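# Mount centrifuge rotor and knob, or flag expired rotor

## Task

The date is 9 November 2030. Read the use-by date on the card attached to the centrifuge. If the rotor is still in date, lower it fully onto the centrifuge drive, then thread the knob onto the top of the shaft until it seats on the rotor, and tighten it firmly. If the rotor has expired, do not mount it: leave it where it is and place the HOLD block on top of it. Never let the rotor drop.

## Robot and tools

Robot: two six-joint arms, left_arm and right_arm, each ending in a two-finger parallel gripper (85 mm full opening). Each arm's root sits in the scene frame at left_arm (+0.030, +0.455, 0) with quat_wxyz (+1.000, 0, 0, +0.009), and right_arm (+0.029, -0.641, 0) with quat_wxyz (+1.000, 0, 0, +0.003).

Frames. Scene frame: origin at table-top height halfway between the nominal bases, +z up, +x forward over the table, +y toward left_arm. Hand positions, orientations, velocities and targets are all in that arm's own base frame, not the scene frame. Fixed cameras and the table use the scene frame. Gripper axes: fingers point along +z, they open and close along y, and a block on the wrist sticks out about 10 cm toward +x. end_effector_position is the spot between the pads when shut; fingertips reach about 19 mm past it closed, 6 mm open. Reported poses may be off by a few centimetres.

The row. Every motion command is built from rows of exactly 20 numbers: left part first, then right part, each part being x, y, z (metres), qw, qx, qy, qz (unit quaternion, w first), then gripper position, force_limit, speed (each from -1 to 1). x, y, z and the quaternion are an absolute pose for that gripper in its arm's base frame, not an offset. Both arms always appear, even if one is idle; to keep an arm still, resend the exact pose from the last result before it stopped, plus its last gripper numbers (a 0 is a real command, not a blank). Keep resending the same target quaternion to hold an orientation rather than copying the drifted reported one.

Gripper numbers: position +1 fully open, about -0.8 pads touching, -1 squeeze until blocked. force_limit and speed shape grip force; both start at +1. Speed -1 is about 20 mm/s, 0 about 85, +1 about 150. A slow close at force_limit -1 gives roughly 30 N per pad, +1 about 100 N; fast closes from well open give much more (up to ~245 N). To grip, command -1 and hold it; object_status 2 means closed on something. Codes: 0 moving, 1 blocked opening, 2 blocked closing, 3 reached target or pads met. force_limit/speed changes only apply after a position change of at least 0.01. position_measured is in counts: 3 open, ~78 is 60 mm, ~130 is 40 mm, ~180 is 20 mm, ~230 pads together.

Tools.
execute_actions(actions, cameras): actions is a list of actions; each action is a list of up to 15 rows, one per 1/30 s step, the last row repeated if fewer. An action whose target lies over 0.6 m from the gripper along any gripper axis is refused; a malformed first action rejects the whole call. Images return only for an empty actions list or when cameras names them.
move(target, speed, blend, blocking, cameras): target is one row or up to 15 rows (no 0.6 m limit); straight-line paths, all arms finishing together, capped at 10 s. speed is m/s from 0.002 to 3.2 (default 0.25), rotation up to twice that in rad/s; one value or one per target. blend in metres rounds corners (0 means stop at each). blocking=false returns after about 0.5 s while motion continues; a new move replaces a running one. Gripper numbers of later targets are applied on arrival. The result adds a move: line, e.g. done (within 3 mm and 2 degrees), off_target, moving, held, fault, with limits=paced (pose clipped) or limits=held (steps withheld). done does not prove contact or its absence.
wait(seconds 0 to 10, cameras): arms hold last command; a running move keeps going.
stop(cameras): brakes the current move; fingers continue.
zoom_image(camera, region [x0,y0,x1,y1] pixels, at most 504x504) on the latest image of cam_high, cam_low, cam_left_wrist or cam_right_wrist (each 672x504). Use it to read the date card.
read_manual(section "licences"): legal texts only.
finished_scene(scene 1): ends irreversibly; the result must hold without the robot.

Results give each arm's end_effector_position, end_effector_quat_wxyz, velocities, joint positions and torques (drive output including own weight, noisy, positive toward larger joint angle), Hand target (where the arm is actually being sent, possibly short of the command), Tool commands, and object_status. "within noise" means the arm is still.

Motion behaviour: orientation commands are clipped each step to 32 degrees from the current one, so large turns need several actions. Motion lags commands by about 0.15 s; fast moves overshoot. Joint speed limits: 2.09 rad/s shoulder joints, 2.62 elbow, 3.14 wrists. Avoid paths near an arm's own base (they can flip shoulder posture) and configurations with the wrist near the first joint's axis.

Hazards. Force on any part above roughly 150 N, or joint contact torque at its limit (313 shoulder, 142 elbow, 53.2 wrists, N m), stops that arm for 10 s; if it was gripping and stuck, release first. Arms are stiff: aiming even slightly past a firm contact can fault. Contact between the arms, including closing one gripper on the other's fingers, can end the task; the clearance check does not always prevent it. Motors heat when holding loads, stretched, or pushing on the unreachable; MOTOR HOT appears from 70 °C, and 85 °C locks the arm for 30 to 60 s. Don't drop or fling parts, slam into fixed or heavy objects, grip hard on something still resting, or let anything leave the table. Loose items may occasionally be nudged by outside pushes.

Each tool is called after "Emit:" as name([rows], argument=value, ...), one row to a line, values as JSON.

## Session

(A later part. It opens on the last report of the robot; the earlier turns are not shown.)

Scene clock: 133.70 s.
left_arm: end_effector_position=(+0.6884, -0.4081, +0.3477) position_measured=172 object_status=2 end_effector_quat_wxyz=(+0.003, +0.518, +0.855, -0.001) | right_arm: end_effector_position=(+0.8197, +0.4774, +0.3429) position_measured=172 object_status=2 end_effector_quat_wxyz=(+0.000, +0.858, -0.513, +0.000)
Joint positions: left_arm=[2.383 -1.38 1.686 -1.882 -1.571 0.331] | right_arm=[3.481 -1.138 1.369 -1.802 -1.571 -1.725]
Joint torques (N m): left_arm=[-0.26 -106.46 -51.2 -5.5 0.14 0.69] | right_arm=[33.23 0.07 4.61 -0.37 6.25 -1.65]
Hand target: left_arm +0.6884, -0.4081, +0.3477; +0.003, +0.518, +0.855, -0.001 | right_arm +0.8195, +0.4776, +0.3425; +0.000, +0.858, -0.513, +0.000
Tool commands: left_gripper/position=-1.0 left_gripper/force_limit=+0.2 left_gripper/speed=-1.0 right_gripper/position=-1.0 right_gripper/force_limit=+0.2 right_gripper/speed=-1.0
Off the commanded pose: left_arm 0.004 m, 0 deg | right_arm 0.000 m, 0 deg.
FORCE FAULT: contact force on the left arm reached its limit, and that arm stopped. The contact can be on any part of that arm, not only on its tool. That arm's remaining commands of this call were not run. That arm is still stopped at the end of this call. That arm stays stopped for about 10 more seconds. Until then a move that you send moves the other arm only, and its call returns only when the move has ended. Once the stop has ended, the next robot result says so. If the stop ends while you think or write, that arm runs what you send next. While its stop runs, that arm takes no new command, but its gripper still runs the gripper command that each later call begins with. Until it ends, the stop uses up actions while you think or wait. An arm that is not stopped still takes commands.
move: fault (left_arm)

Emit:
move([
  [0.6884,-0.4081,0.3477,0,0.5182,0.8552,0,0.2,0.2,-0.6,0.8195,0.4776,0.345,0,0.8584,-0.5131,0,-1,0.2,-1],
  [0.6884,-0.4081,0.3477,0,0.5182,0.8552,0,0.2,0.2,-0.6,0.8195,0.4776,0.345,0,0.8584,-0.5131,0,-0.2,0.2,-1],
], speed=0.01, cameras=["cam_right_wrist","cam_left_wrist","cam_low"])

Emit:
zoom_image(camera="cam_low", region=[310, 120, 450, 250])

Scene clock: 135.50 s.
left_arm: end_effector_position=(+0.6884, -0.4081, +0.3477) position_measured=104 object_status=3 end_effector_quat_wxyz=(+0.003, +0.518, +0.855, -0.001) | right_arm: end_effector_position=(+0.8195, +0.4776, +0.3449) position_measured=154 object_status=0 end_effector_quat_wxyz=(+0.000, +0.858, -0.513, +0.000)
Joint positions: left_arm=[2.383 -1.38 1.686 -1.882 -1.571 0.331] | right_arm=[3.481 -1.139 1.366 -1.798 -1.571 -1.725]
Joint torques (N m): left_arm=[-0.4 -105.38 -51.3 -5.54 -0.03 0.83] | right_arm=[-6.68 -71.03 -53.62 -3.62 -1.9 -0.23]
Hand target: left_arm +0.6884, -0.4081, +0.3477; +0.003, +0.518, +0.855, -0.001 | right_arm +0.8195, +0.4776, +0.3450; +0.000, +0.858, -0.513, +0.000
Tool commands: left_gripper/position=+0.2 left_gripper/force_limit=+0.2 left_gripper/speed=-0.6 right_gripper/position=-0.2 right_gripper/force_limit=+0.2 right_gripper/speed=-1.0
Off the commanded pose: right_arm 0.000 m, 0 deg.
FORCE FAULT, CONTINUED: the left arm was still stopped when this call began, by the force fault that an earlier result reported. That arm ran no command of this call; its gripper ran only the gripper command that the call began with. That arm is still stopped at the end of this call. That arm stays stopped for about 8 more seconds. If the stop ends while you think or write, that arm runs what you send next. While its stop runs, that arm takes no new command, but its gripper still runs the gripper command that each later call begins with.
move: done (right_arm), not run (left_arm; its earlier fault stop)
camera_calibration:
cam_left_wrist: T_world_to_cam=[[0.884586, 0.466061, -0.0171833, -0.400835], [0.442628, -0.827361, 0.345766, -0.745938], [0.146931, -0.313465, -0.938163, 0.222747], [0, 0, 0, 1]] pos_world=[0.652018, -0.360523, 0.460006]
cam_right_wrist: T_world_to_cam=[[-0.886697, -0.46235, 0.00136061, 0.956866], [-0.435805, 0.836765, 0.33151, -0.13535], [-0.154412, 0.293356, -0.943451, 0.438175], [0, 0, 0, 1]] pos_world=[0.857123, 0.427122, 0.456964]
Images, in order (width x height): cam_low 672x504, cam_left_wrist 672x504, cam_right_wrist 672x504.

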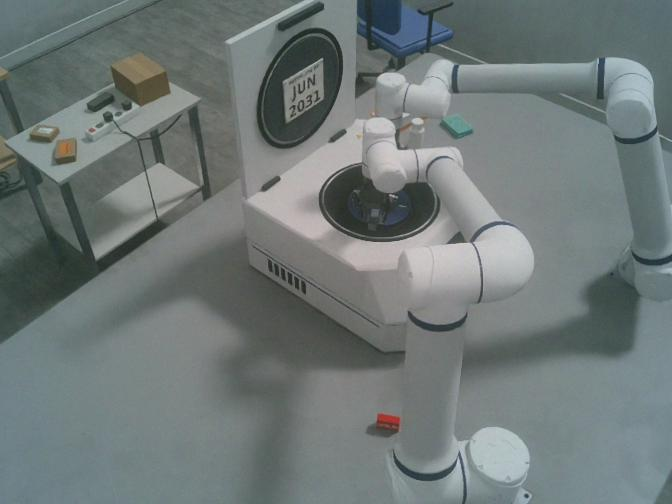

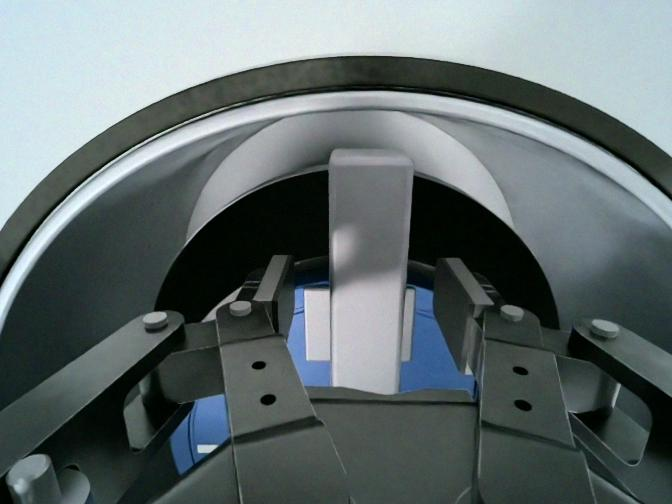

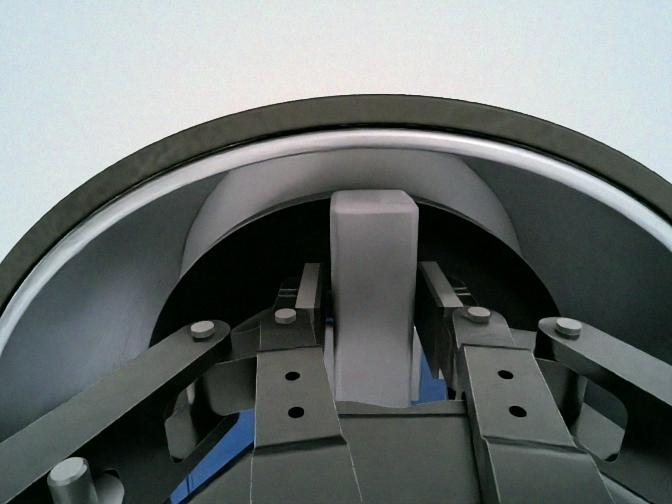

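Scaled by 3.600.

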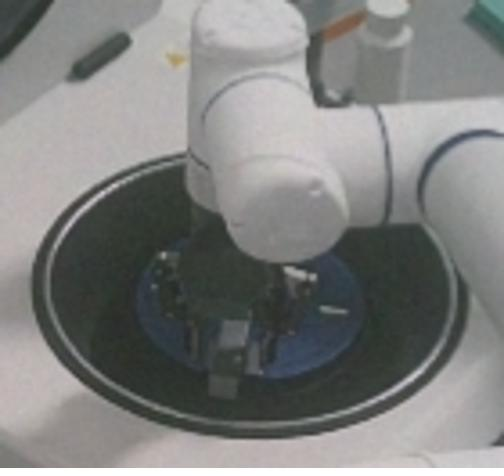

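Emit:
move([
  [0.6884,-0.4081,0.3477,0,0.5182,0.8552,0,0.2,0.2,-0.6,0.8273,0.4821,0.345,0,0.8757,-0.4828,0,-0.2,0.2,-1],
  [0.6884,-0.4081,0.3477,0,0.5182,0.8552,0,0.2,0.2,-0.6,0.8347,0.4872,0.345,0,0.8920,-0.4520,0,-0.2,0.2,-1],
], speed=0.03, blend=0.002, cameras=["cam_right_wrist","cam_left_wrist"])

Scene clock: 138.73 s.
left_arm: end_effector_position=(+0.6884, -0.4081, +0.3477) position_measured=104 object_status=3 end_effector_quat_wxyz=(+0.003, +0.518, +0.855, -0.001) | right_arm: end_effector_position=(+0.8347, +0.4872, +0.3450) position_measured=154 object_status=3 end_effector_quat_wxyz=(+0.000, +0.892, -0.452, +0.000)
Joint positions: left_arm=[2.383 -1.38 1.686 -1.882 -1.571 0.331] | right_arm=[3.485 -1.109 1.322 -1.784 -1.571 -1.86]
Joint torques (N m): left_arm=[-1.29 -105.67 -50.95 -5.42 0.02 0.83] | right_arm=[9.58 -50.93 -53.11 -2.13 -1.65 -3.44]
Hand target: left_arm +0.6884, -0.4081, +0.3477; +0.003, +0.518, +0.855, -0.001 | right_arm +0.8347, +0.4872, +0.3450; +0.000, +0.892, -0.452, +0.000
Tool commands: left_gripper/position=+0.2 left_gripper/force_limit=+0.2 left_gripper/speed=-0.6 right_gripper/position=-0.2 right_gripper/force_limit=+0.2 right_gripper/speed=-1.0
Off the commanded pose: right_arm 0.000 m, 0 deg.
FORCE FAULT, CONTINUED: the left arm was still stopped when this call began, by the force fault that an earlier result reported. Since the last result the stop counts as 1 of the actions that you can send in this scene. That arm ran no command of this call. That arm is still stopped at the end of this call. That arm stays stopped for about 5 more seconds. If the stop ends while you think or write, that arm runs what you send next. While its stop runs, that arm takes no new command, but its gripper still runs the gripper command that each later call begins with.
move: done (right_arm), not run (left_arm; its earlier fault stop)
camera_calibration:
cam_left_wrist: T_world_to_cam=[[0.884586, 0.466061, -0.0171833, -0.400835], [0.442628, -0.827361, 0.345766, -0.745938], [0.146931, -0.313465, -0.938163, 0.222747], [0, 0, 0, 1]] pos_world=[0.652018, -0.360523, 0.460006]
cam_right_wrist: T_world_to_cam=[[-0.813903, -0.580999, 0.00125102, 0.971871], [-0.547814, 0.768128, 0.33148, -0.00985874], [-0.193551, 0.269108, -0.943461, 0.48228], [0, 0, 0, 1]] pos_world=[0.878954, 0.442444, 0.457064]
Images, in order (width x height): cam_left_wrist 672x504, cam_right_wrist 672x504.

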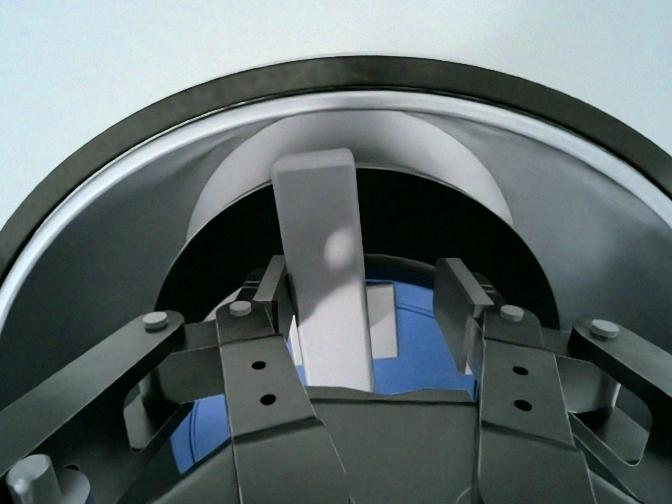

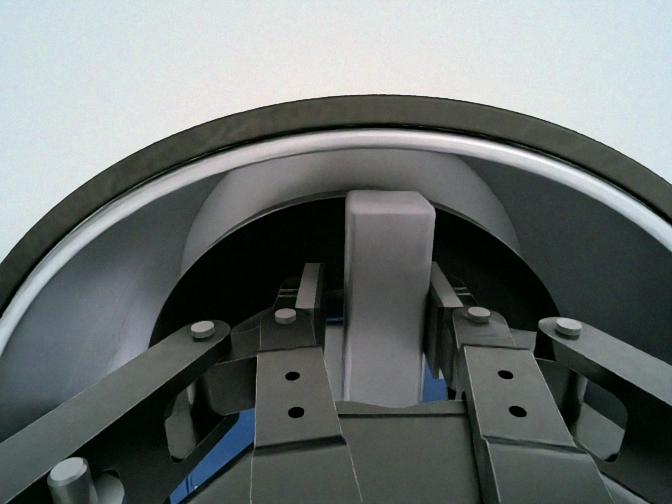

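Emit:
move([
  [0.6884,-0.4081,0.3477,0,0.5182,0.8552,0,0.4,0.2,-0.6,0.8195,0.4776,0.345,0,0.8584,-0.5131,0,-0.2,0.2,-1],
  [0.6884,-0.4081,0.3477,0,0.5182,0.8552,0,0.4,0.2,-0.6,0.8031,0.4702,0.345,0,0.8205,-0.5717,0,-0.2,0.2,-1],
], speed=0.03, blend=0.001, cameras=["cam_right_wrist","cam_left_wrist"])

Scene clock: 143.87 s.
left_arm: end_effector_position=(+0.6884, -0.4081, +0.3477) position_measured=78 object_status=3 end_effector_quat_wxyz=(+0.003, +0.518, +0.855, -0.001) | right_arm: end_effector_position=(+0.8031, +0.4702, +0.3450) position_measured=154 object_status=3 end_effector_quat_wxyz=(+0.000, +0.821, -0.572, +0.000)
Joint positions: left_arm=[2.383 -1.38 1.686 -1.882 -1.571 0.331] | right_arm=[3.479 -1.168 1.409 -1.812 -1.571 -1.587]
Joint torques (N m): left_arm=[0.58 -107.58 -50.47 -5.58 0.29 0.47] | right_arm=[-17.9 -72.99 -39.06 -3.58 1.62 3.04]
Hand target: left_arm +0.6884, -0.4081, +0.3477; +0.003, +0.518, +0.855, -0.001 | right_arm +0.8031, +0.4702, +0.3450; +0.000, +0.820, -0.572, +0.000
Tool commands: left_gripper/position=+0.403922 left_gripper/force_limit=+0.2 left_gripper/speed=-0.6 right_gripper/position=-0.2 right_gripper/force_limit=+0.2 right_gripper/speed=-1.0
Off the commanded pose: right_arm 0.000 m, 0 deg.
FORCE FAULT, CONTINUED: the left arm's stop, for the force fault that an earlier result reported, is over. That arm was still stopped when this call began, so it ran no command of this call; its gripper ran only the gripper command that the call began with. That arm's target is now where it stood when the stop ended, not its last command. That arm accepts commands again.
move: done (right_arm), not run (left_arm; its earlier fault stop)
camera_calibration:
cam_left_wrist: T_world_to_cam=[[0.884586, 0.466061, -0.0171833, -0.400835], [0.442628, -0.827361, 0.345766, -0.745938], [0.146931, -0.313465, -0.938163, 0.222747], [0, 0, 0, 1]] pos_world=[0.652018, -0.360523, 0.460006]
cam_right_wrist: T_world_to_cam=[[-0.94235, -0.334625, 0.00122483, 0.923648], [-0.315327, 0.889217, 0.331454, -0.257782], [-0.112002, 0.31196, -0.943471, 0.395087], [0, 0, 0, 1]] pos_world=[0.833365, 0.415049, 0.457064]
Images, in order (width x height): cam_left_wrist 672x504, cam_right_wrist 672x504.

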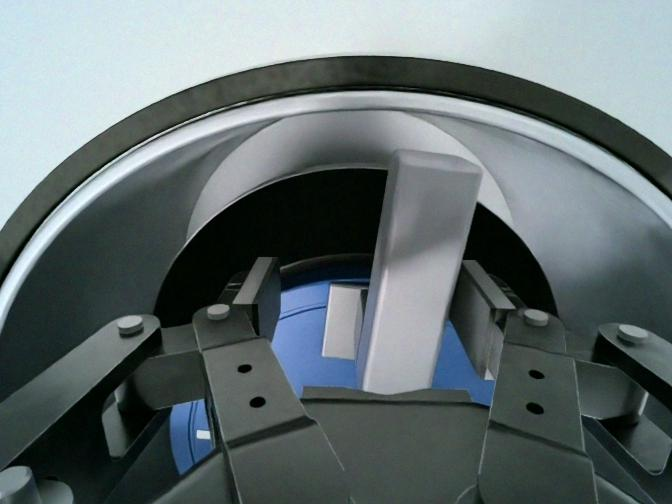

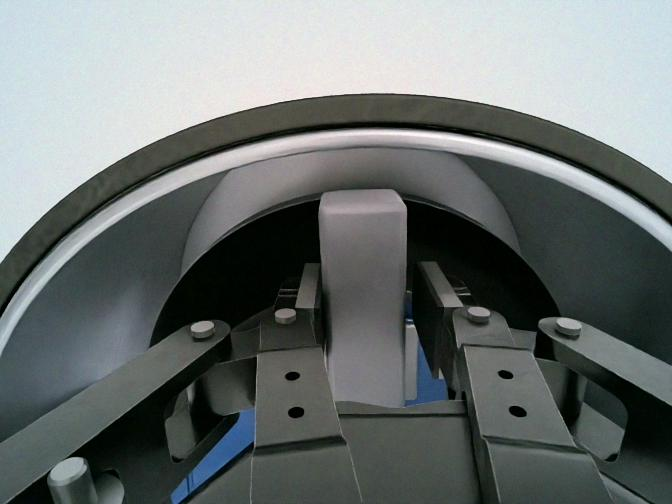

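Emit:
move([
  [0.6884,-0.4081,0.42,0,0.5182,0.8552,0,0.4,0.2,-0.6,0.8031,0.4702,0.345,0,0.8205,-0.5717,0,-0.2,0.2,-1],
  [0.661,-0.490,0.47,0.15,0.0088,0.9886,-0.0013,0.4,0.2,-0.6,0.8031,0.4702,0.345,0,0.8205,-0.5717,0,-0.2,0.2,-1],
  [0.661,-0.507,0.405,0.1908,0.0088,0.9816,-0.0017,0.4,0.2,-0.6,0.8031,0.4702,0.345,0,0.8205,-0.5717,0,-0.2,0.2,-1],
], speed=[0.1,0.2,0.1], blend=[0.02,0.02,0], cameras=["cam_right_wrist","cam_left_wrist"])

Emit:
zoom_image(camera="cam_left_wrist", region=[250, 140, 430, 320])

Scene clock: 148.73 s.
left_arm: end_effector_position=(+0.6610, -0.5070, +0.4051) position_measured=78 object_status=3 end_effector_quat_wxyz=(+0.191, +0.009, +0.982, -0.002) | right_arm: end_effector_position=(+0.8031, +0.4702, +0.3450) position_measured=154 object_status=3 end_effector_quat_wxyz=(+0.000, +0.820, -0.572, +0.000)
Joint positions: left_arm=[2.167 -1.457 1.756 -2.098 -1.26 -0.921] | right_arm=[3.479 -1.168 1.409 -1.812 -1.571 -1.587]
Joint torques (N m): left_arm=[-15.17 -76.83 -43.62 -10.25 2.06 -1.88] | right_arm=[-13.85 -71.79 -37.49 -3.59 -1.82 3.07]
Hand target: left_arm +0.6610, -0.5070, +0.4050; +0.191, +0.009, +0.982, -0.002 | right_arm +0.8031, +0.4702, +0.3450; +0.000, +0.820, -0.572, +0.000
Off the commanded pose: left_arm 0.000 m, 0 deg | right_arm 0.000 m, 0 deg.
move: done
camera_calibration:
cam_left_wrist: T_world_to_cam=[[0.0215283, 0.99959, -0.0188675, 0.512141], [0.743886, -0.00340689, 0.668298, -0.747485], [0.667959, -0.0284226, -0.743655, -0.0290649], [0, 0, 0, 1]] pos_world=[0.564433, -0.515304, 0.487591]
cam_right_wrist: T_world_to_cam=[[-0.942394, -0.334503, 0.00123491, 0.923595], [-0.315198, 0.889231, 0.33154, -0.257845], [-0.111999, 0.312052, -0.94344, 0.395063], [0, 0, 0, 1]] pos_world=[0.833365, 0.414949, 0.457064]
Images, in order (width x height): cam_left_wrist 672x504, cam_right_wrist 672x504.

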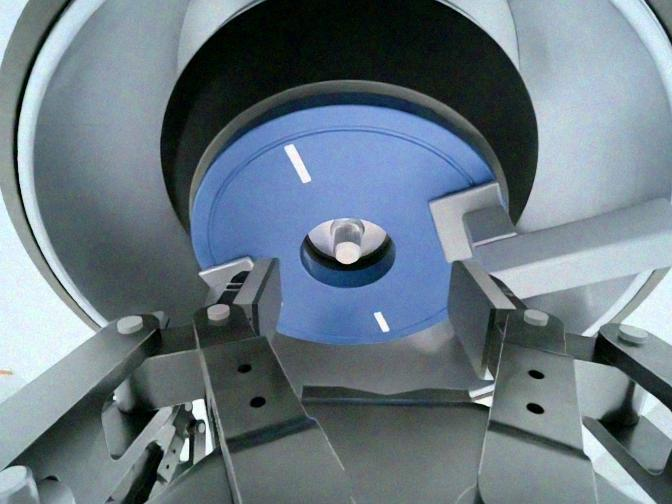

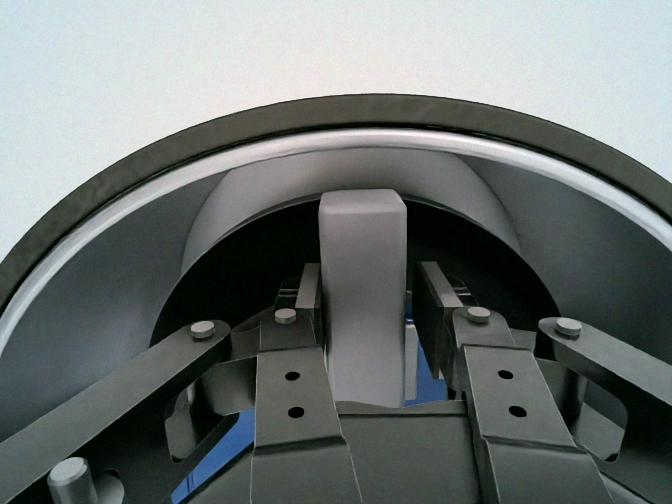

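Scaled by 2.800.

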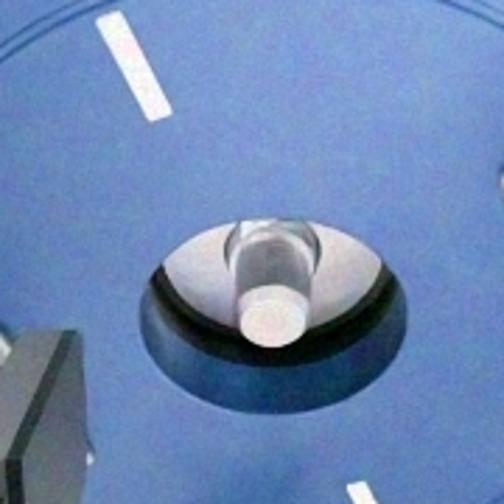

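Emit:
zoom_image(camera="cam_left_wrist", region=[325, 208, 370, 268])

Scaled by 8.400.

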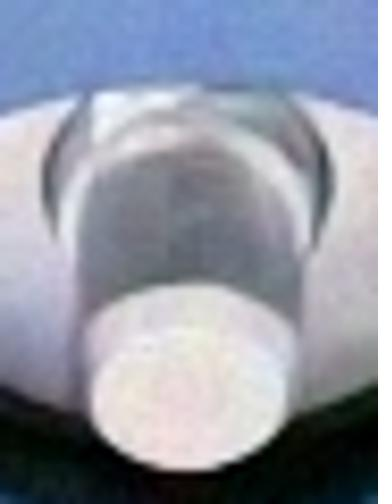

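Emit:
move([
  [0.661,-0.507,0.405,0.1908,0.0088,0.9816,-0.0017,0.4,0.2,-0.6,0.8114,0.4736,0.345,0,0.8399,-0.5428,0,-0.2,0.2,-1],
  [0.661,-0.507,0.405,0.1908,0.0088,0.9816,-0.0017,0.4,0.2,-0.6,0.8195,0.4776,0.345,0,0.8584,-0.5131,0,-0.2,0.2,-1],
], speed=0.03, blend=[0.001,0], cameras=["cam_left_wrist"])

Emit:
zoom_image(camera="cam_left_wrist", region=[325, 208, 370, 268])

Emit:
move([
  [0.661,-0.507,0.405,0.1908,0.0088,0.9816,-0.0017,0.4,0.2,-0.6,0.8273,0.4821,0.345,0,0.8757,-0.4828,0,-0.2,0.2,-1],
], speed=0.03, cameras=["cam_left_wrist"])

Emit:
zoom_image(camera="cam_left_wrist", region=[325, 208, 370, 268])

Emit:
zoom_image(camera="cam_left_wrist", region=[250, 140, 430, 320])

Scene clock: 152.00 s.
left_arm: end_effector_position=(+0.6610, -0.5070, +0.4050) position_measured=78 object_status=3 end_effector_quat_wxyz=(+0.191, +0.009, +0.982, -0.002) | right_arm: end_effector_position=(+0.8195, +0.4776, +0.3450) position_measured=154 object_status=3 end_effector_quat_wxyz=(+0.000, +0.858, -0.513, +0.000)
Joint positions: left_arm=[2.167 -1.457 1.756 -2.099 -1.26 -0.921] | right_arm=[3.481 -1.139 1.366 -1.798 -1.571 -1.724]
Joint torques (N m): left_arm=[-15.28 -77.36 -43.68 -10.32 2.28 -1.92] | right_arm=[14 -55.62 -52.52 -1.2 -1.51 -3.93]
Hand target: left_arm +0.6610, -0.5070, +0.4050; +0.191, +0.009, +0.982, -0.002 | right_arm +0.8195, +0.4776, +0.3450; +0.000, +0.858, -0.513, +0.000
Off the commanded pose: left_arm 0.000 m, 0 deg | right_arm 0.000 m, 0 deg.
move: done
camera_calibration:
cam_left_wrist: T_world_to_cam=[[0.0215972, 0.999587, -0.0189374, 0.512133], [0.743837, -0.00340936, 0.668353, -0.747419], [0.668012, -0.0285209, -0.743603, -0.0292447], [0, 0, 0, 1]] pos_world=[0.564433, -0.515304, 0.487492]
Images, in order (width x height): cam_left_wrist 672x504.

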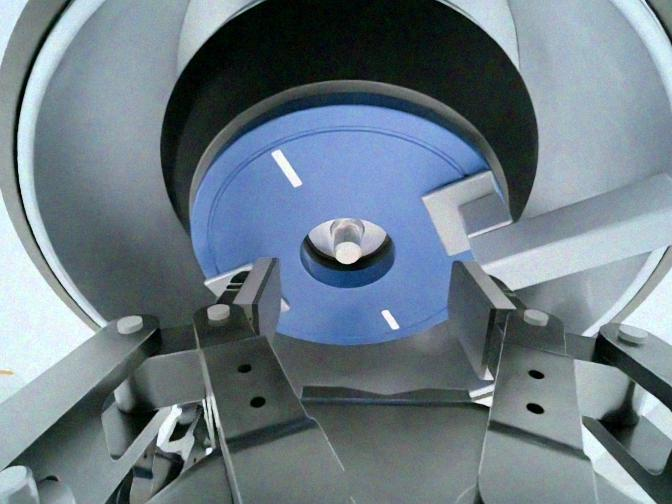

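Scaled by 8.400.

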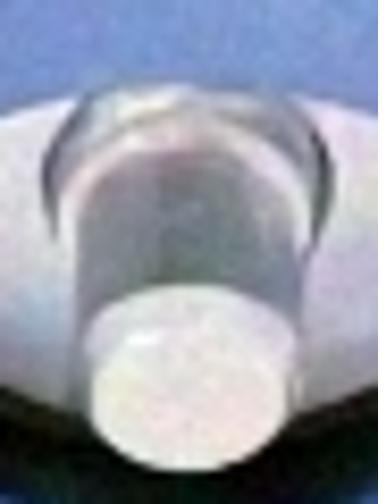

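Scene clock: 153.53 s.
left_arm: end_effector_position=(+0.6610, -0.5070, +0.4050) position_measured=78 object_status=3 end_effector_quat_wxyz=(+0.191, +0.009, +0.982, -0.002) | right_arm: end_effector_position=(+0.8273, +0.4821, +0.3450) position_measured=154 object_status=3 end_effector_quat_wxyz=(+0.000, +0.876, -0.483, +0.000)
Joint positions: left_arm=[2.167 -1.457 1.756 -2.099 -1.26 -0.921] | right_arm=[3.483 -1.124 1.345 -1.791 -1.571 -1.792]
Joint torques (N m): left_arm=[-14.45 -77.82 -43.81 -10.23 1.92 -1.75] | right_arm=[13.56 -57.54 -53.42 -1.43 -1.41 -3.47]
Hand target: left_arm +0.6610, -0.5070, +0.4050; +0.191, +0.009, +0.982, -0.002 | right_arm +0.8273, +0.4821, +0.3450; +0.000, +0.876, -0.483, +0.000
Off the commanded pose: left_arm 0.000 m, 0 deg | right_arm 0.000 m, 0 deg.
move: done
camera_calibration:
cam_left_wrist: T_world_to_cam=[[0.0215972, 0.999587, -0.0189374, 0.512133], [0.743837, -0.00340936, 0.668353, -0.747419], [0.668012, -0.0285209, -0.743603, -0.0292447], [0, 0, 0, 1]] pos_world=[0.564433, -0.515304, 0.487492]
Images, in order (width x height): cam_left_wrist 672x504.

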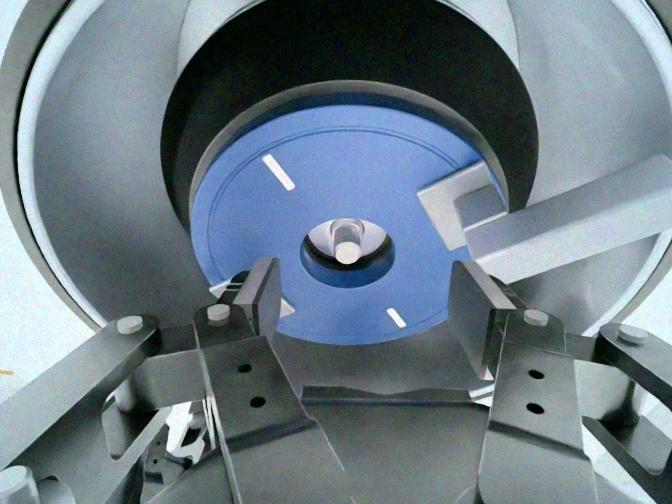

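Scaled by 8.400.

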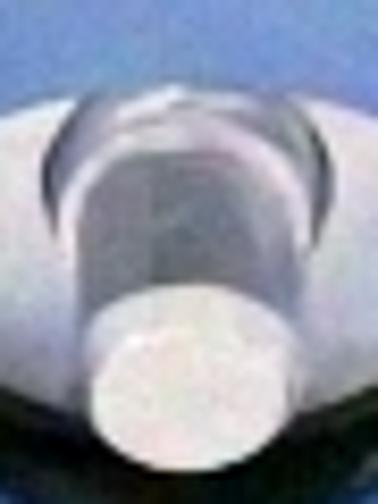

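Scaled by 2.800.

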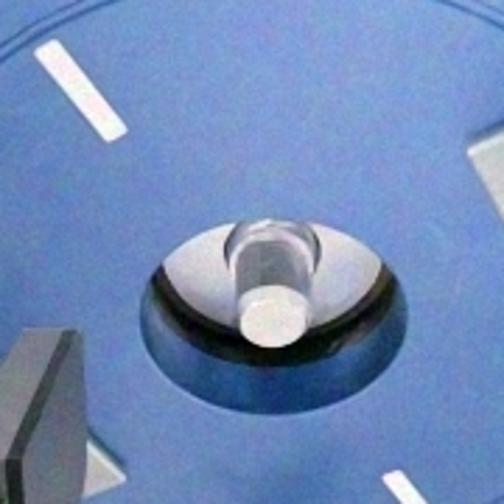

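Emit:
move([
  [0.63,-0.47,0.48,0.12,0.35,0.92,0,0.4,0.2,-0.6,0.8215,0.4787,0.3455,0,0.8630,-0.5053,0,-0.2,0.2,-1],
  [0.6859,-0.4087,0.44,0,0.5105,0.8599,0,0.4,0.2,-0.6,0.8215,0.4787,0.3455,0,0.8630,-0.5053,0,-1,0.2,-1],
], speed=[0.15,0.2], cameras=["cam_left_wrist"])

Emit:
zoom_image(camera="cam_left_wrist", region=[280, 120, 480, 400])

Scene clock: 159.80 s.
left_arm: end_effector_position=(+0.6859, -0.4087, +0.4400) position_measured=78 object_status=3 end_effector_quat_wxyz=(+0.000, +0.510, +0.860, +0.000) | right_arm: end_effector_position=(+0.8215, +0.4787, +0.3455) position_measured=172 object_status=0 end_effector_quat_wxyz=(+0.000, +0.863, -0.505, +0.000)
Joint positions: left_arm=[2.38 -1.415 1.561 -1.716 -1.571 0.31] | right_arm=[3.481 -1.135 1.36 -1.796 -1.571 -1.742]
Joint torques (N m): left_arm=[14.58 -83.34 -63.37 -1.36 -1.58 3.45] | right_arm=[-12.08 -66.73 -39.05 -2.38 1.47 3.2]
Hand target: left_arm +0.6859, -0.4087, +0.4400; +0.000, +0.510, +0.860, +0.000 | right_arm +0.8215, +0.4787, +0.3455; +0.000, +0.863, -0.505, +0.000
Off the commanded pose: left_arm 0.000 m, 0 deg | right_arm 0.000 m, 0 deg.
move: done
camera_calibration:
cam_left_wrist: T_world_to_cam=[[0.875984, 0.48197, -0.018879, -0.383538], [0.458772, -0.820458, 0.34114, -0.783465], [0.14893, -0.307494, -0.939823, 0.311304], [0, 0, 0, 1]] pos_world=[0.649042, -0.362223, 0.552601]
Images, in order (width x height): cam_left_wrist 672x504.

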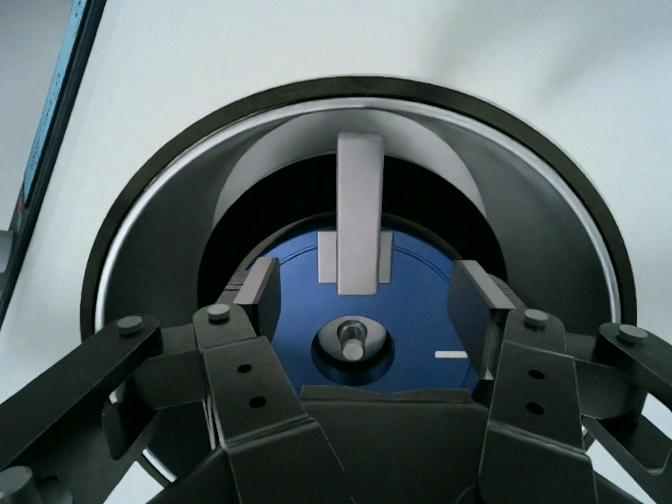

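Scaled by 1.800.

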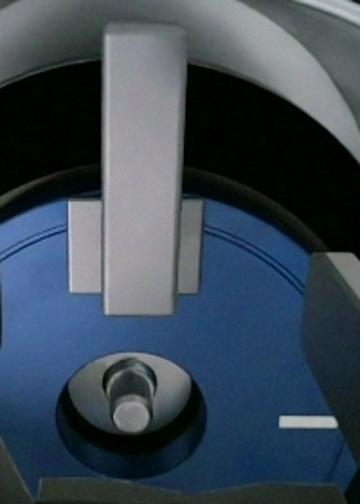

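Emit:
move([
  [0.6859,-0.4087,0.3465,0,0.5105,0.8599,0,0.0,0.2,-0.6,0.8215,0.4787,0.3455,0,0.8630,-0.5053,0,-1,0.2,-1],
  [0.6859,-0.4087,0.3465,0,0.5105,0.8599,0,-1,0.2,-1,0.8215,0.4787,0.3455,0,0.8630,-0.5053,0,-1,0.2,-1],
], speed=0.08)

Scene clock: 162.83 s.
left_arm: end_effector_position=(+0.6859, -0.4087, +0.3465) position_measured=172 object_status=0 end_effector_quat_wxyz=(+0.000, +0.510, +0.860, +0.000) | right_arm: end_effector_position=(+0.8215, +0.4787, +0.3455) position_measured=172 object_status=2 end_effector_quat_wxyz=(+0.000, +0.863, -0.505, +0.000)
Joint positions: left_arm=[2.38 -1.381 1.688 -1.878 -1.571 0.31] | right_arm=[3.481 -1.135 1.36 -1.796 -1.571 -1.742]
Joint torques (N m): left_arm=[0.51 -86.52 -42.67 -1.47 -4.09 2.47] | right_arm=[3.83 -53.34 -45.72 -1.85 1.07 3.09]
Hand target: left_arm +0.6859, -0.4087, +0.3465; +0.000, +0.510, +0.860, +0.000 | right_arm +0.8215, +0.4787, +0.3455; +0.000, +0.863, -0.505, +0.000
Off the commanded pose: left_arm 0.000 m, 0 deg | right_arm 0.000 m, 0 deg.
move: done

Emit:
move([
  [0.6859,-0.4087,0.3490,0,0.5105,0.8599,0,-1,0.2,-1,0.8215,0.4787,0.3480,0,0.8630,-0.5053,0,-1,0.2,-1],
  [0.6804,-0.4118,0.3490,0,0.4878,0.8730,0,-1,0.2,-1,0.8274,0.4822,0.3480,0,0.8759,-0.4825,0,-1,0.2,-1],
  [0.6751,-0.4153,0.3490,0,0.4648,0.8854,0,-1,0.2,-1,0.8330,0.4859,0.3480,0,0.8883,-0.4593,0,-1,0.2,-1],
], speed=[0.02,0.03,0.03], blend=[0,0.001,0])

Emit:
move(target=[0.6751,-0.4153,0.3458,0,0.4648,0.8854,0,-1,0.2,-1,0.8330,0.4859,0.3448,0,0.8883,-0.4593,0,-1,0.2,-1], speed=0.01)

Scene clock: 166.00 s.
left_arm: end_effector_position=(+0.6751, -0.4153, +0.3490) position_measured=172 object_status=2 end_effector_quat_wxyz=(+0.000, +0.465, +0.885, +0.000) | right_arm: end_effector_position=(+0.8330, +0.4859, +0.3480) position_measured=172 object_status=2 end_effector_quat_wxyz=(+0.000, +0.888, -0.459, +0.000)
Joint positions: left_arm=[2.364 -1.391 1.696 -1.876 -1.571 0.19] | right_arm=[3.485 -1.114 1.324 -1.781 -1.571 -1.844]
Joint torques (N m): left_arm=[-12.72 -201.89 -62.3 -5.12 0.1 -1.04] | right_arm=[-3.11 -67.38 -65.69 -2.49 -1.28 -2.64]
Hand target: left_arm +0.6751, -0.4153, +0.3490; +0.000, +0.465, +0.885, +0.000 | right_arm +0.8330, +0.4859, +0.3480; +0.000, +0.888, -0.459, +0.000
Off the commanded pose: left_arm 0.000 m, 0 deg | right_arm 0.000 m, 0 deg.
move: done

Scene clock: 166.70 s.
left_arm: end_effector_position=(+0.6752, -0.4154, +0.3463) position_measured=172 object_status=2 end_effector_quat_wxyz=(+0.000, +0.465, +0.885, +0.000) | right_arm: end_effector_position=(+0.8331, +0.4860, +0.3452) position_measured=172 object_status=2 end_effector_quat_wxyz=(+0.000, +0.888, -0.459, +0.000)
Joint positions: left_arm=[2.364 -1.39 1.7 -1.881 -1.571 0.189] | right_arm=[3.485 -1.113 1.328 -1.786 -1.571 -1.844]
Joint torques (N m): left_arm=[-9.8 -66.36 -27.27 -4.92 -1.95 -0.98] | right_arm=[-11.95 -42.48 -25.97 -2.12 -1.48 -3.09]
Hand target: left_arm +0.6751, -0.4153, +0.3458; +0.000, +0.465, +0.885, +0.000 | right_arm +0.8330, +0.4859, +0.3448; +0.000, +0.888, -0.459, +0.000
Off the commanded pose: left_arm 0.001 m, 0 deg | right_arm 0.000 m, 0 deg.
move: done

Emit:
move([
  [0.6751,-0.4153,0.3490,0,0.4648,0.8854,0,-1,0.2,-1,0.8330,0.4859,0.3480,0,0.8883,-0.4593,0,-1,0.2,-1],
  [0.6700,-0.4190,0.3490,0,0.4415,0.8973,0,-1,0.2,-1,0.8384,0.4900,0.3480,0,0.9000,-0.4359,0,-1,0.2,-1],
  [0.6650,-0.4230,0.3490,0,0.4178,0.9085,0,-1,0.2,-1,0.8436,0.4943,0.3480,0,0.9111,-0.4122,0,-1,0.2,-1],
  [0.6650,-0.4230,0.3460,0,0.4178,0.9085,0,-1,0.2,-1,0.8436,0.4943,0.3450,0,0.9111,-0.4122,0,-1,0.2,-1],
], speed=[0.02,0.04,0.04,0.01], blend=[0,0.001,0,0])

Scene clock: 169.53 s.
left_arm: end_effector_position=(+0.6651, -0.4230, +0.3466) position_measured=172 object_status=2 end_effector_quat_wxyz=(+0.000, +0.418, +0.909, +0.000) | right_arm: end_effector_position=(+0.8437, +0.4944, +0.3455) position_measured=172 object_status=2 end_effector_quat_wxyz=(+0.000, +0.911, -0.412, +0.000)
Joint positions: left_arm=[2.348 -1.397 1.708 -1.882 -1.571 0.068] | right_arm=[3.489 -1.09 1.294 -1.775 -1.571 -1.944]
Joint torques (N m): left_arm=[-14.39 -97.36 -32.92 -2.27 -1.68 -1.18] | right_arm=[-15.72 -44.56 -27.67 -2.7 -3.38 -2.44]
Hand target: left_arm +0.6650, -0.4230, +0.3460; +0.000, +0.418, +0.909, +0.000 | right_arm +0.8436, +0.4943, +0.3450; +0.000, +0.911, -0.412, +0.000
Off the commanded pose: left_arm 0.001 m, 0 deg | right_arm 0.000 m, 0 deg.
move: done

Emit:
move([
  [0.6650,-0.4230,0.3490,0,0.4178,0.9085,0,-1,0.2,-1,0.8436,0.4943,0.3480,0,0.9111,-0.4122,0,-1,0.2,-1],
  [0.6751,-0.4153,0.3490,0,0.4648,0.8854,0,-1,0.2,-1,0.8330,0.4859,0.3480,0,0.8883,-0.4593,0,-1,0.2,-1],
  [0.6859,-0.4087,0.3490,0,0.5105,0.8599,0,-1,0.2,-1,0.8215,0.4787,0.3480,0,0.8630,-0.5053,0,-1,0.2,-1],
  [0.6973,-0.4032,0.3490,0,0.5548,0.8320,0,-1,0.2,-1,0.8094,0.4727,0.3480,0,0.8354,-0.5497,0,-1,0.2,-1],
  [0.6973,-0.4032,0.3460,0,0.5548,0.8320,0,-1,0.2,-1,0.8094,0.4727,0.3450,0,0.8354,-0.5497,0,-1,0.2,-1],
], speed=[0.02,0.05,0.05,0.05,0.01], blend=[0,0.001,0.001,0,0])

Scene clock: 174.47 s.
left_arm: end_effector_position=(+0.6974, -0.4032, +0.3465) position_measured=172 object_status=2 end_effector_quat_wxyz=(+0.000, +0.555, +0.832, +0.000) | right_arm: end_effector_position=(+0.8095, +0.4727, +0.3455) position_measured=172 object_status=2 end_effector_quat_wxyz=(+0.000, +0.835, -0.550, +0.000)
Joint positions: left_arm=[2.395 -1.37 1.674 -1.876 -1.571 0.43] | right_arm=[3.48 -1.157 1.393 -1.807 -1.571 -1.64]
Joint torques (N m): left_arm=[4.7 -73.95 -38.76 -11.67 -2.85 4.04] | right_arm=[-7.89 -50.75 -39.23 -5.2 1.4 3.16]
Hand target: left_arm +0.6973, -0.4032, +0.3460; +0.000, +0.555, +0.832, +0.000 | right_arm +0.8094, +0.4727, +0.3450; +0.000, +0.835, -0.550, +0.000
Off the commanded pose: left_arm 0.001 m, 0 deg | right_arm 0.001 m, 0 deg.
move: done

Emit:
move([
  [0.6973,-0.4032,0.3490,0,0.5548,0.8320,0,-1,0.2,-1,0.8094,0.4727,0.3480,0,0.8354,-0.5497,0,-1,0.2,-1],
  [0.7092,-0.3989,0.3490,0,0.5976,0.8018,0,-1,0.2,-1,0.7968,0.4680,0.3480,0,0.8054,-0.5927,0,-1,0.2,-1],
  [0.7092,-0.3989,0.3460,0,0.5976,0.8018,0,-1,0.2,-1,0.7968,0.4680,0.3450,0,0.8054,-0.5927,0,-1,0.2,-1],
], speed=[0.02,0.05,0.01])

Emit:
move([
  [0.7092,-0.3989,0.3490,0,0.5976,0.8018,0,-1,0.2,-1,0.7968,0.4680,0.3480,0,0.8054,-0.5927,0,-1,0.2,-1],
  [0.7215,-0.3960,0.3490,0,0.6387,0.7695,0,-1,0.2,-1,0.7837,0.4647,0.3480,0,0.7733,-0.6340,0,-1,0.2,-1],
  [0.7215,-0.3960,0.3460,0,0.6387,0.7695,0,-1,0.2,-1,0.7837,0.4647,0.3450,0,0.7733,-0.6340,0,-1,0.2,-1],
], speed=[0.02,0.05,0.01])

Scene clock: 177.23 s.
left_arm: end_effector_position=(+0.7093, -0.3989, +0.3466) position_measured=172 object_status=2 end_effector_quat_wxyz=(+0.000, +0.598, +0.802, +0.000) | right_arm: end_effector_position=(+0.7969, +0.4680, +0.3455) position_measured=172 object_status=2 end_effector_quat_wxyz=(+0.000, +0.805, -0.593, +0.000)
Joint positions: left_arm=[2.409 -1.356 1.658 -1.873 -1.571 0.549] | right_arm=[3.479 -1.179 1.424 -1.816 -1.571 -1.535]
Joint torques (N m): left_arm=[6.29 -75.7 -39.14 -11.89 -2.42 3.93] | right_arm=[-9 -51.43 -39.14 -5.66 -0.86 3.44]
Hand target: left_arm +0.7092, -0.3989, +0.3460; +0.000, +0.598, +0.802, +0.000 | right_arm +0.7968, +0.4680, +0.3450; +0.000, +0.805, -0.593, +0.000
Off the commanded pose: left_arm 0.001 m, 0 deg | right_arm 0.001 m, 0 deg.
move: done

Scene clock: 179.60 s.
left_arm: end_effector_position=(+0.7216, -0.3960, +0.3465) position_measured=172 object_status=2 end_effector_quat_wxyz=(+0.000, +0.639, +0.769, +0.000) | right_arm: end_effector_position=(+0.7838, +0.4647, +0.3456) position_measured=172 object_status=2 end_effector_quat_wxyz=(+0.000, +0.773, -0.634, +0.000)
Joint positions: left_arm=[2.422 -1.342 1.64 -1.87 -1.571 0.666] | right_arm=[3.481 -1.2 1.453 -1.825 -1.571 -1.429]
Joint torques (N m): left_arm=[5 -80.2 -40.67 -12.99 -2.62 3.76] | right_arm=[12.01 -44.81 -38.1 -5.04 1.08 3.34]
Hand target: left_arm +0.7215, -0.3960, +0.3460; +0.000, +0.639, +0.769, +0.000 | right_arm +0.7837, +0.4647, +0.3450; +0.000, +0.773, -0.634, +0.000
Off the commanded pose: left_arm 0.001 m, 0 deg | right_arm 0.001 m, 0 deg.
move: done

Emit:
move([
  [0.7215,-0.3960,0.600,0,0.6387,0.7695,0,-1,0.2,-1,0.7837,0.4647,0.599,0,0.7733,-0.6340,0,-1,0.2,-1],
  [0.6915,-0.2490,0.600,0,0.6387,0.7695,0,-1,0.2,-1,0.7537,0.6117,0.599,0,0.7733,-0.6340,0,-1,0.2,-1],
], speed=[0.1,0.12], blend=[0.01,0], cameras=["cam_low","cam_right_wrist"])

Emit:
zoom_image(camera="cam_right_wrist", region=[250, 60, 450, 210])

Scene clock: 184.70 s.
left_arm: end_effector_position=(+0.6915, -0.2491, +0.6000) position_measured=172 object_status=2 end_effector_quat_wxyz=(+0.000, +0.639, +0.769, +0.000) | right_arm: end_effector_position=(+0.7537, +0.6116, +0.5990) position_measured=172 object_status=2 end_effector_quat_wxyz=(+0.000, +0.773, -0.634, +0.000)
Joint positions: left_arm=[2.552 -1.524 1.401 -1.447 -1.571 0.796] | right_arm=[3.639 -1.095 0.852 -1.328 -1.571 -1.27]
Joint torques (N m): left_arm=[-10.99 -151.72 -75.84 -18.36 -7.72 4.95] | right_arm=[38.97 -77.69 -75.24 -7.19 1.03 4.47]
Hand target: left_arm +0.6915, -0.2490, +0.6000; +0.000, +0.639, +0.769, +0.000 | right_arm +0.7537, +0.6117, +0.5990; +0.000, +0.773, -0.634, +0.000
Off the commanded pose: left_arm 0.000 m, 0 deg | right_arm 0.000 m, 0 deg.
move: done
camera_calibration:
cam_right_wrist: T_world_to_cam=[[-0.982991, -0.183649, 0.00117579, 0.862355], [-0.172879, 0.927466, 0.331541, -0.61403], [-0.0619776, 0.325698, -0.94344, 0.538987], [0, 0, 0, 1]] pos_world=[0.774939, 0.552315, 0.711064]
Images, in order (width x height): cam_low 672x504, cam_right_wrist 672x504.

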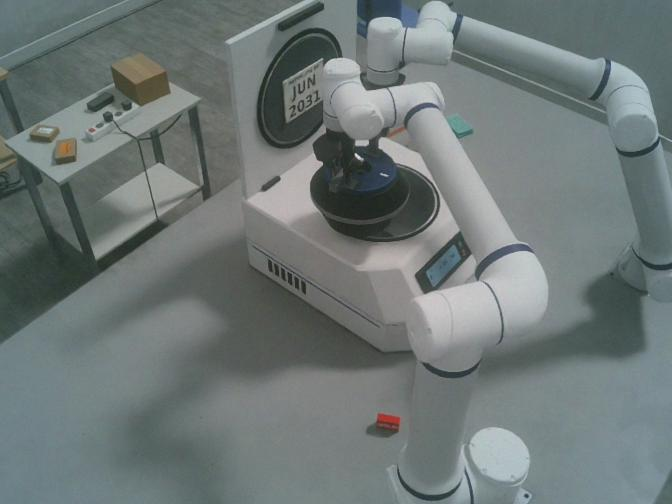

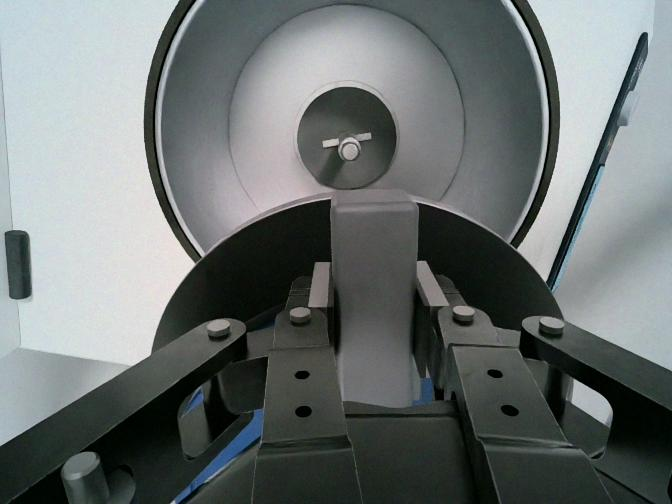

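Scaled by 2.520.

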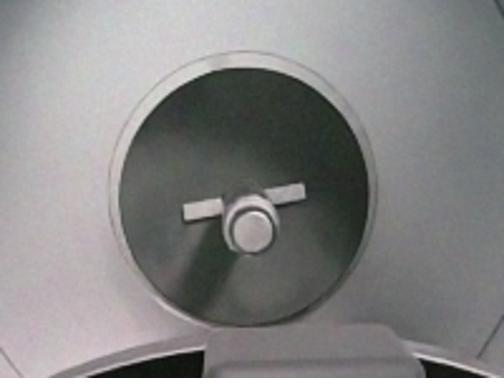

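Emit:
move([
  [0.6965,-0.3248,0.600,0,0.6053,0.7960,0,-1,0.2,-1,0.7794,0.5408,0.599,0,0.7997,-0.6004,0,-1,0.2,-1],
  [0.7016,-0.4015,0.600,0,0.5707,0.8212,0,-1,0.2,-1,0.8048,0.4708,0.599,0,0.8246,-0.5657,0,-1,0.2,-1],
], speed=0.12, blend=[0.005,0], cameras=["cam_left_wrist","cam_right_wrist","cam_low"])

Emit:
zoom_image(camera="cam_right_wrist", region=[230, 80, 530, 230])

Emit:
zoom_image(camera="cam_left_wrist", region=[230, 80, 530, 230])

Scene clock: 187.63 s.
left_arm: end_effector_position=(+0.7016, -0.4014, +0.6000) position_measured=172 object_status=2 end_effector_quat_wxyz=(+0.000, +0.571, +0.821, +0.000) | right_arm: end_effector_position=(+0.8048, +0.4709, +0.5990) position_measured=172 object_status=2 end_effector_quat_wxyz=(+0.000, +0.825, -0.566, +0.000)
Joint positions: left_arm=[2.401 -1.399 1.261 -1.433 -1.571 0.474] | right_arm=[3.479 -1.173 0.967 -1.365 -1.571 -1.601]
Joint torques (N m): left_arm=[-27.29 -130.49 -91.71 -8.28 -0.67 -1.22] | right_arm=[-6.1 -90.47 -60.08 -8.2 4.06 -2.39]
Hand target: left_arm +0.7016, -0.4015, +0.6000; +0.000, +0.571, +0.821, +0.000 | right_arm +0.8048, +0.4708, +0.5990; +0.000, +0.825, -0.566, +0.000
Off the commanded pose: left_arm 0.000 m, 0 deg | right_arm 0.000 m, 0 deg.
move: done
camera_calibration:
cam_left_wrist: T_world_to_cam=[[0.935837, 0.35193, -0.0188221, -0.492026], [0.336885, -0.877587, 0.341101, -0.776636], [0.103525, -0.325556, -0.939838, 0.486201], [0, 0, 0, 1]] pos_world=[0.671759, -0.350122, 0.712601]
cam_right_wrist: T_world_to_cam=[[-0.937467, -0.348072, 0.00125678, 0.927499], [-0.328001, 0.884607, 0.331491, -0.329709], [-0.116494, 0.31035, -0.943458, 0.639069], [0, 0, 0, 1]] pos_world=[0.835803, 0.416164, 0.711064]
Images, in order (width x height): cam_low 672x504, cam_left_wrist 672x504, cam_right_wrist 672x504.

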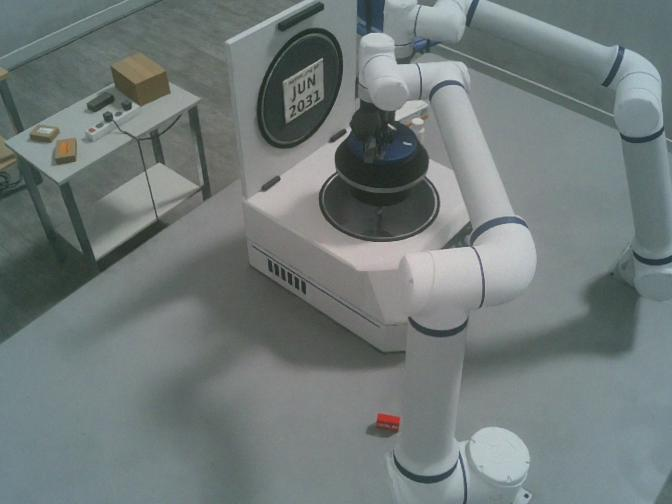

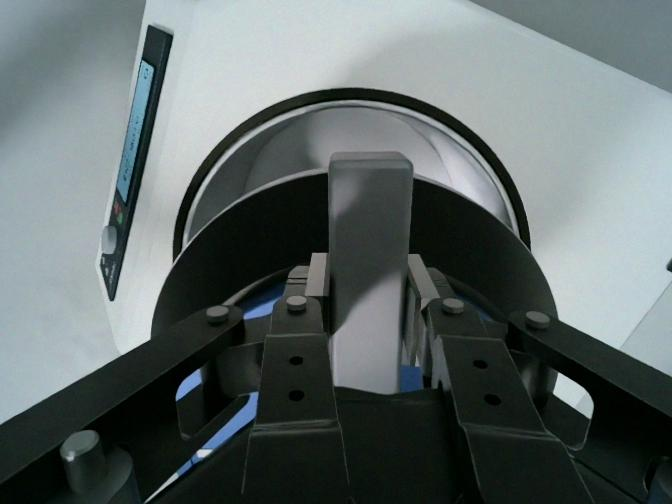

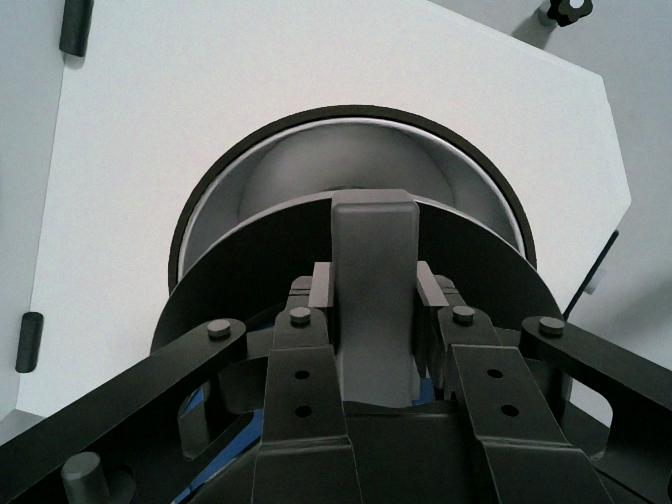

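Scaled by 1.680.

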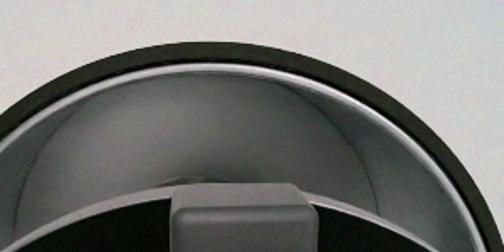

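Scaled by 1.680.

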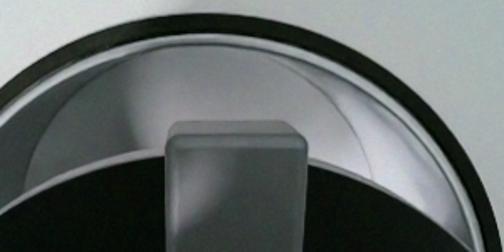

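Emit:
move([
  [0.7016,-0.4015,0.540,0,0.5707,0.8212,0,-1,0.2,-1,0.8048,0.4708,0.539,0,0.8246,-0.5657,0,-1,0.2,-1],
  [0.7016,-0.4015,0.500,0,0.5707,0.8212,0,-1,0.2,-1,0.8048,0.4708,0.499,0,0.8246,-0.5657,0,-1,0.2,-1],
], speed=[0.08,0.03], blend=[0.005,0])

Emit:
move([
  [0.7016,-0.4015,0.420,0,0.5707,0.8212,0,-1,0.2,-1,0.8048,0.4708,0.419,0,0.8246,-0.5657,0,-1,0.2,-1],
], speed=0.04)

Scene clock: 190.30 s.
left_arm: end_effector_position=(+0.7016, -0.4015, +0.5002) position_measured=172 object_status=2 end_effector_quat_wxyz=(+0.000, +0.571, +0.821, +0.000) | right_arm: end_effector_position=(+0.8048, +0.4708, +0.4992) position_measured=172 object_status=2 end_effector_quat_wxyz=(+0.000, +0.825, -0.566, +0.000)
Joint positions: left_arm=[2.4 -1.407 1.446 -1.609 -1.571 0.474] | right_arm=[3.479 -1.194 1.173 -1.55 -1.571 -1.601]
Joint torques (N m): left_arm=[-16.7 -132.84 -71.48 -14.2 -0.18 -0.55] | right_arm=[4.01 -93.64 -63.44 -8.17 -2.24 -1.74]
Hand target: left_arm +0.7016, -0.4015, +0.5000; +0.000, +0.571, +0.821, +0.000 | right_arm +0.8048, +0.4708, +0.4990; +0.000, +0.825, -0.566, +0.000
Off the commanded pose: left_arm 0.000 m, 0 deg | right_arm 0.000 m, 0 deg.
move: done

Scene clock: 192.67 s.
left_arm: end_effector_position=(+0.7016, -0.4015, +0.4201) position_measured=172 object_status=2 end_effector_quat_wxyz=(+0.000, +0.571, +0.821, +0.000) | right_arm: end_effector_position=(+0.8048, +0.4708, +0.4191) position_measured=172 object_status=2 end_effector_quat_wxyz=(+0.000, +0.825, -0.566, +0.000)
Joint positions: left_arm=[2.4 -1.393 1.57 -1.748 -1.571 0.474] | right_arm=[3.479 -1.187 1.304 -1.687 -1.571 -1.601]
Joint torques (N m): left_arm=[-10.15 -137.09 -69.79 -12.49 -1.88 -0.93] | right_arm=[-8.26 -73.66 -60.77 -6.71 -1.53 -2.07]
Hand target: left_arm +0.7016, -0.4015, +0.4200; +0.000, +0.571, +0.821, +0.000 | right_arm +0.8048, +0.4708, +0.4190; +0.000, +0.825, -0.566, +0.000
Off the commanded pose: left_arm 0.000 m, 0 deg | right_arm 0.000 m, 0 deg.
move: done

Emit:
move([
  [0.7016,-0.4015,0.360,0,0.5707,0.8212,0,-1,0.2,-1,0.8048,0.4708,0.359,0,0.8246,-0.5657,0,-1,0.2,-1],
  [0.7016,-0.4015,0.348,0,0.5707,0.8212,0,-1,0.2,-1,0.8048,0.4708,0.347,0,0.8246,-0.5657,0,-1,0.2,-1],
], speed=[0.03,0.015], blend=[0.003,0])

Emit:
move([
  [0.7016,-0.4015,0.3460,0,0.5707,0.8212,0,-1,0.2,-1,0.8048,0.4708,0.345,0,0.8246,-0.5657,0,-1,0.2,-1],
], speed=0.008)

Scene clock: 195.87 s.
left_arm: end_effector_position=(+0.7016, -0.4015, +0.3481) position_measured=172 object_status=2 end_effector_quat_wxyz=(+0.000, +0.571, +0.821, +0.000) | right_arm: end_effector_position=(+0.8048, +0.4708, +0.3471) position_measured=172 object_status=2 end_effector_quat_wxyz=(+0.000, +0.825, -0.566, +0.000)
Joint positions: left_arm=[2.4 -1.366 1.667 -1.872 -1.571 0.474] | right_arm=[3.479 -1.166 1.402 -1.807 -1.571 -1.601]
Joint torques (N m): left_arm=[-5.64 -136.47 -63.87 -10.7 0.44 -0.89] | right_arm=[-4.67 -75.03 -57.54 -6.26 -0.11 -2.52]
Hand target: left_arm +0.7016, -0.4015, +0.3480; +0.000, +0.571, +0.821, +0.000 | right_arm +0.8048, +0.4708, +0.3470; +0.000, +0.825, -0.566, +0.000
Off the commanded pose: left_arm 0.000 m, 0 deg | right_arm 0.000 m, 0 deg.
move: done

Scene clock: 196.57 s.
left_arm: end_effector_position=(+0.7016, -0.4015, +0.3464) position_measured=172 object_status=2 end_effector_quat_wxyz=(+0.000, +0.571, +0.821, +0.000) | right_arm: end_effector_position=(+0.8049, +0.4708, +0.3454) position_measured=172 object_status=2 end_effector_quat_wxyz=(+0.000, +0.825, -0.566, +0.000)
Joint positions: left_arm=[2.4 -1.365 1.669 -1.875 -1.571 0.474] | right_arm=[3.479 -1.165 1.404 -1.81 -1.571 -1.601]
Joint torques (N m): left_arm=[-4.94 -66.18 -34.99 -10.77 0.06 -0.98] | right_arm=[-6.96 -45.12 -33.42 -4.42 0.63 -2.32]
Hand target: left_arm +0.7016, -0.4015, +0.3460; +0.000, +0.571, +0.821, +0.000 | right_arm +0.8048, +0.4708, +0.3450; +0.000, +0.825, -0.566, +0.000
Off the commanded pose: left_arm 0.000 m, 0 deg | right_arm 0.000 m, 0 deg.
move: done


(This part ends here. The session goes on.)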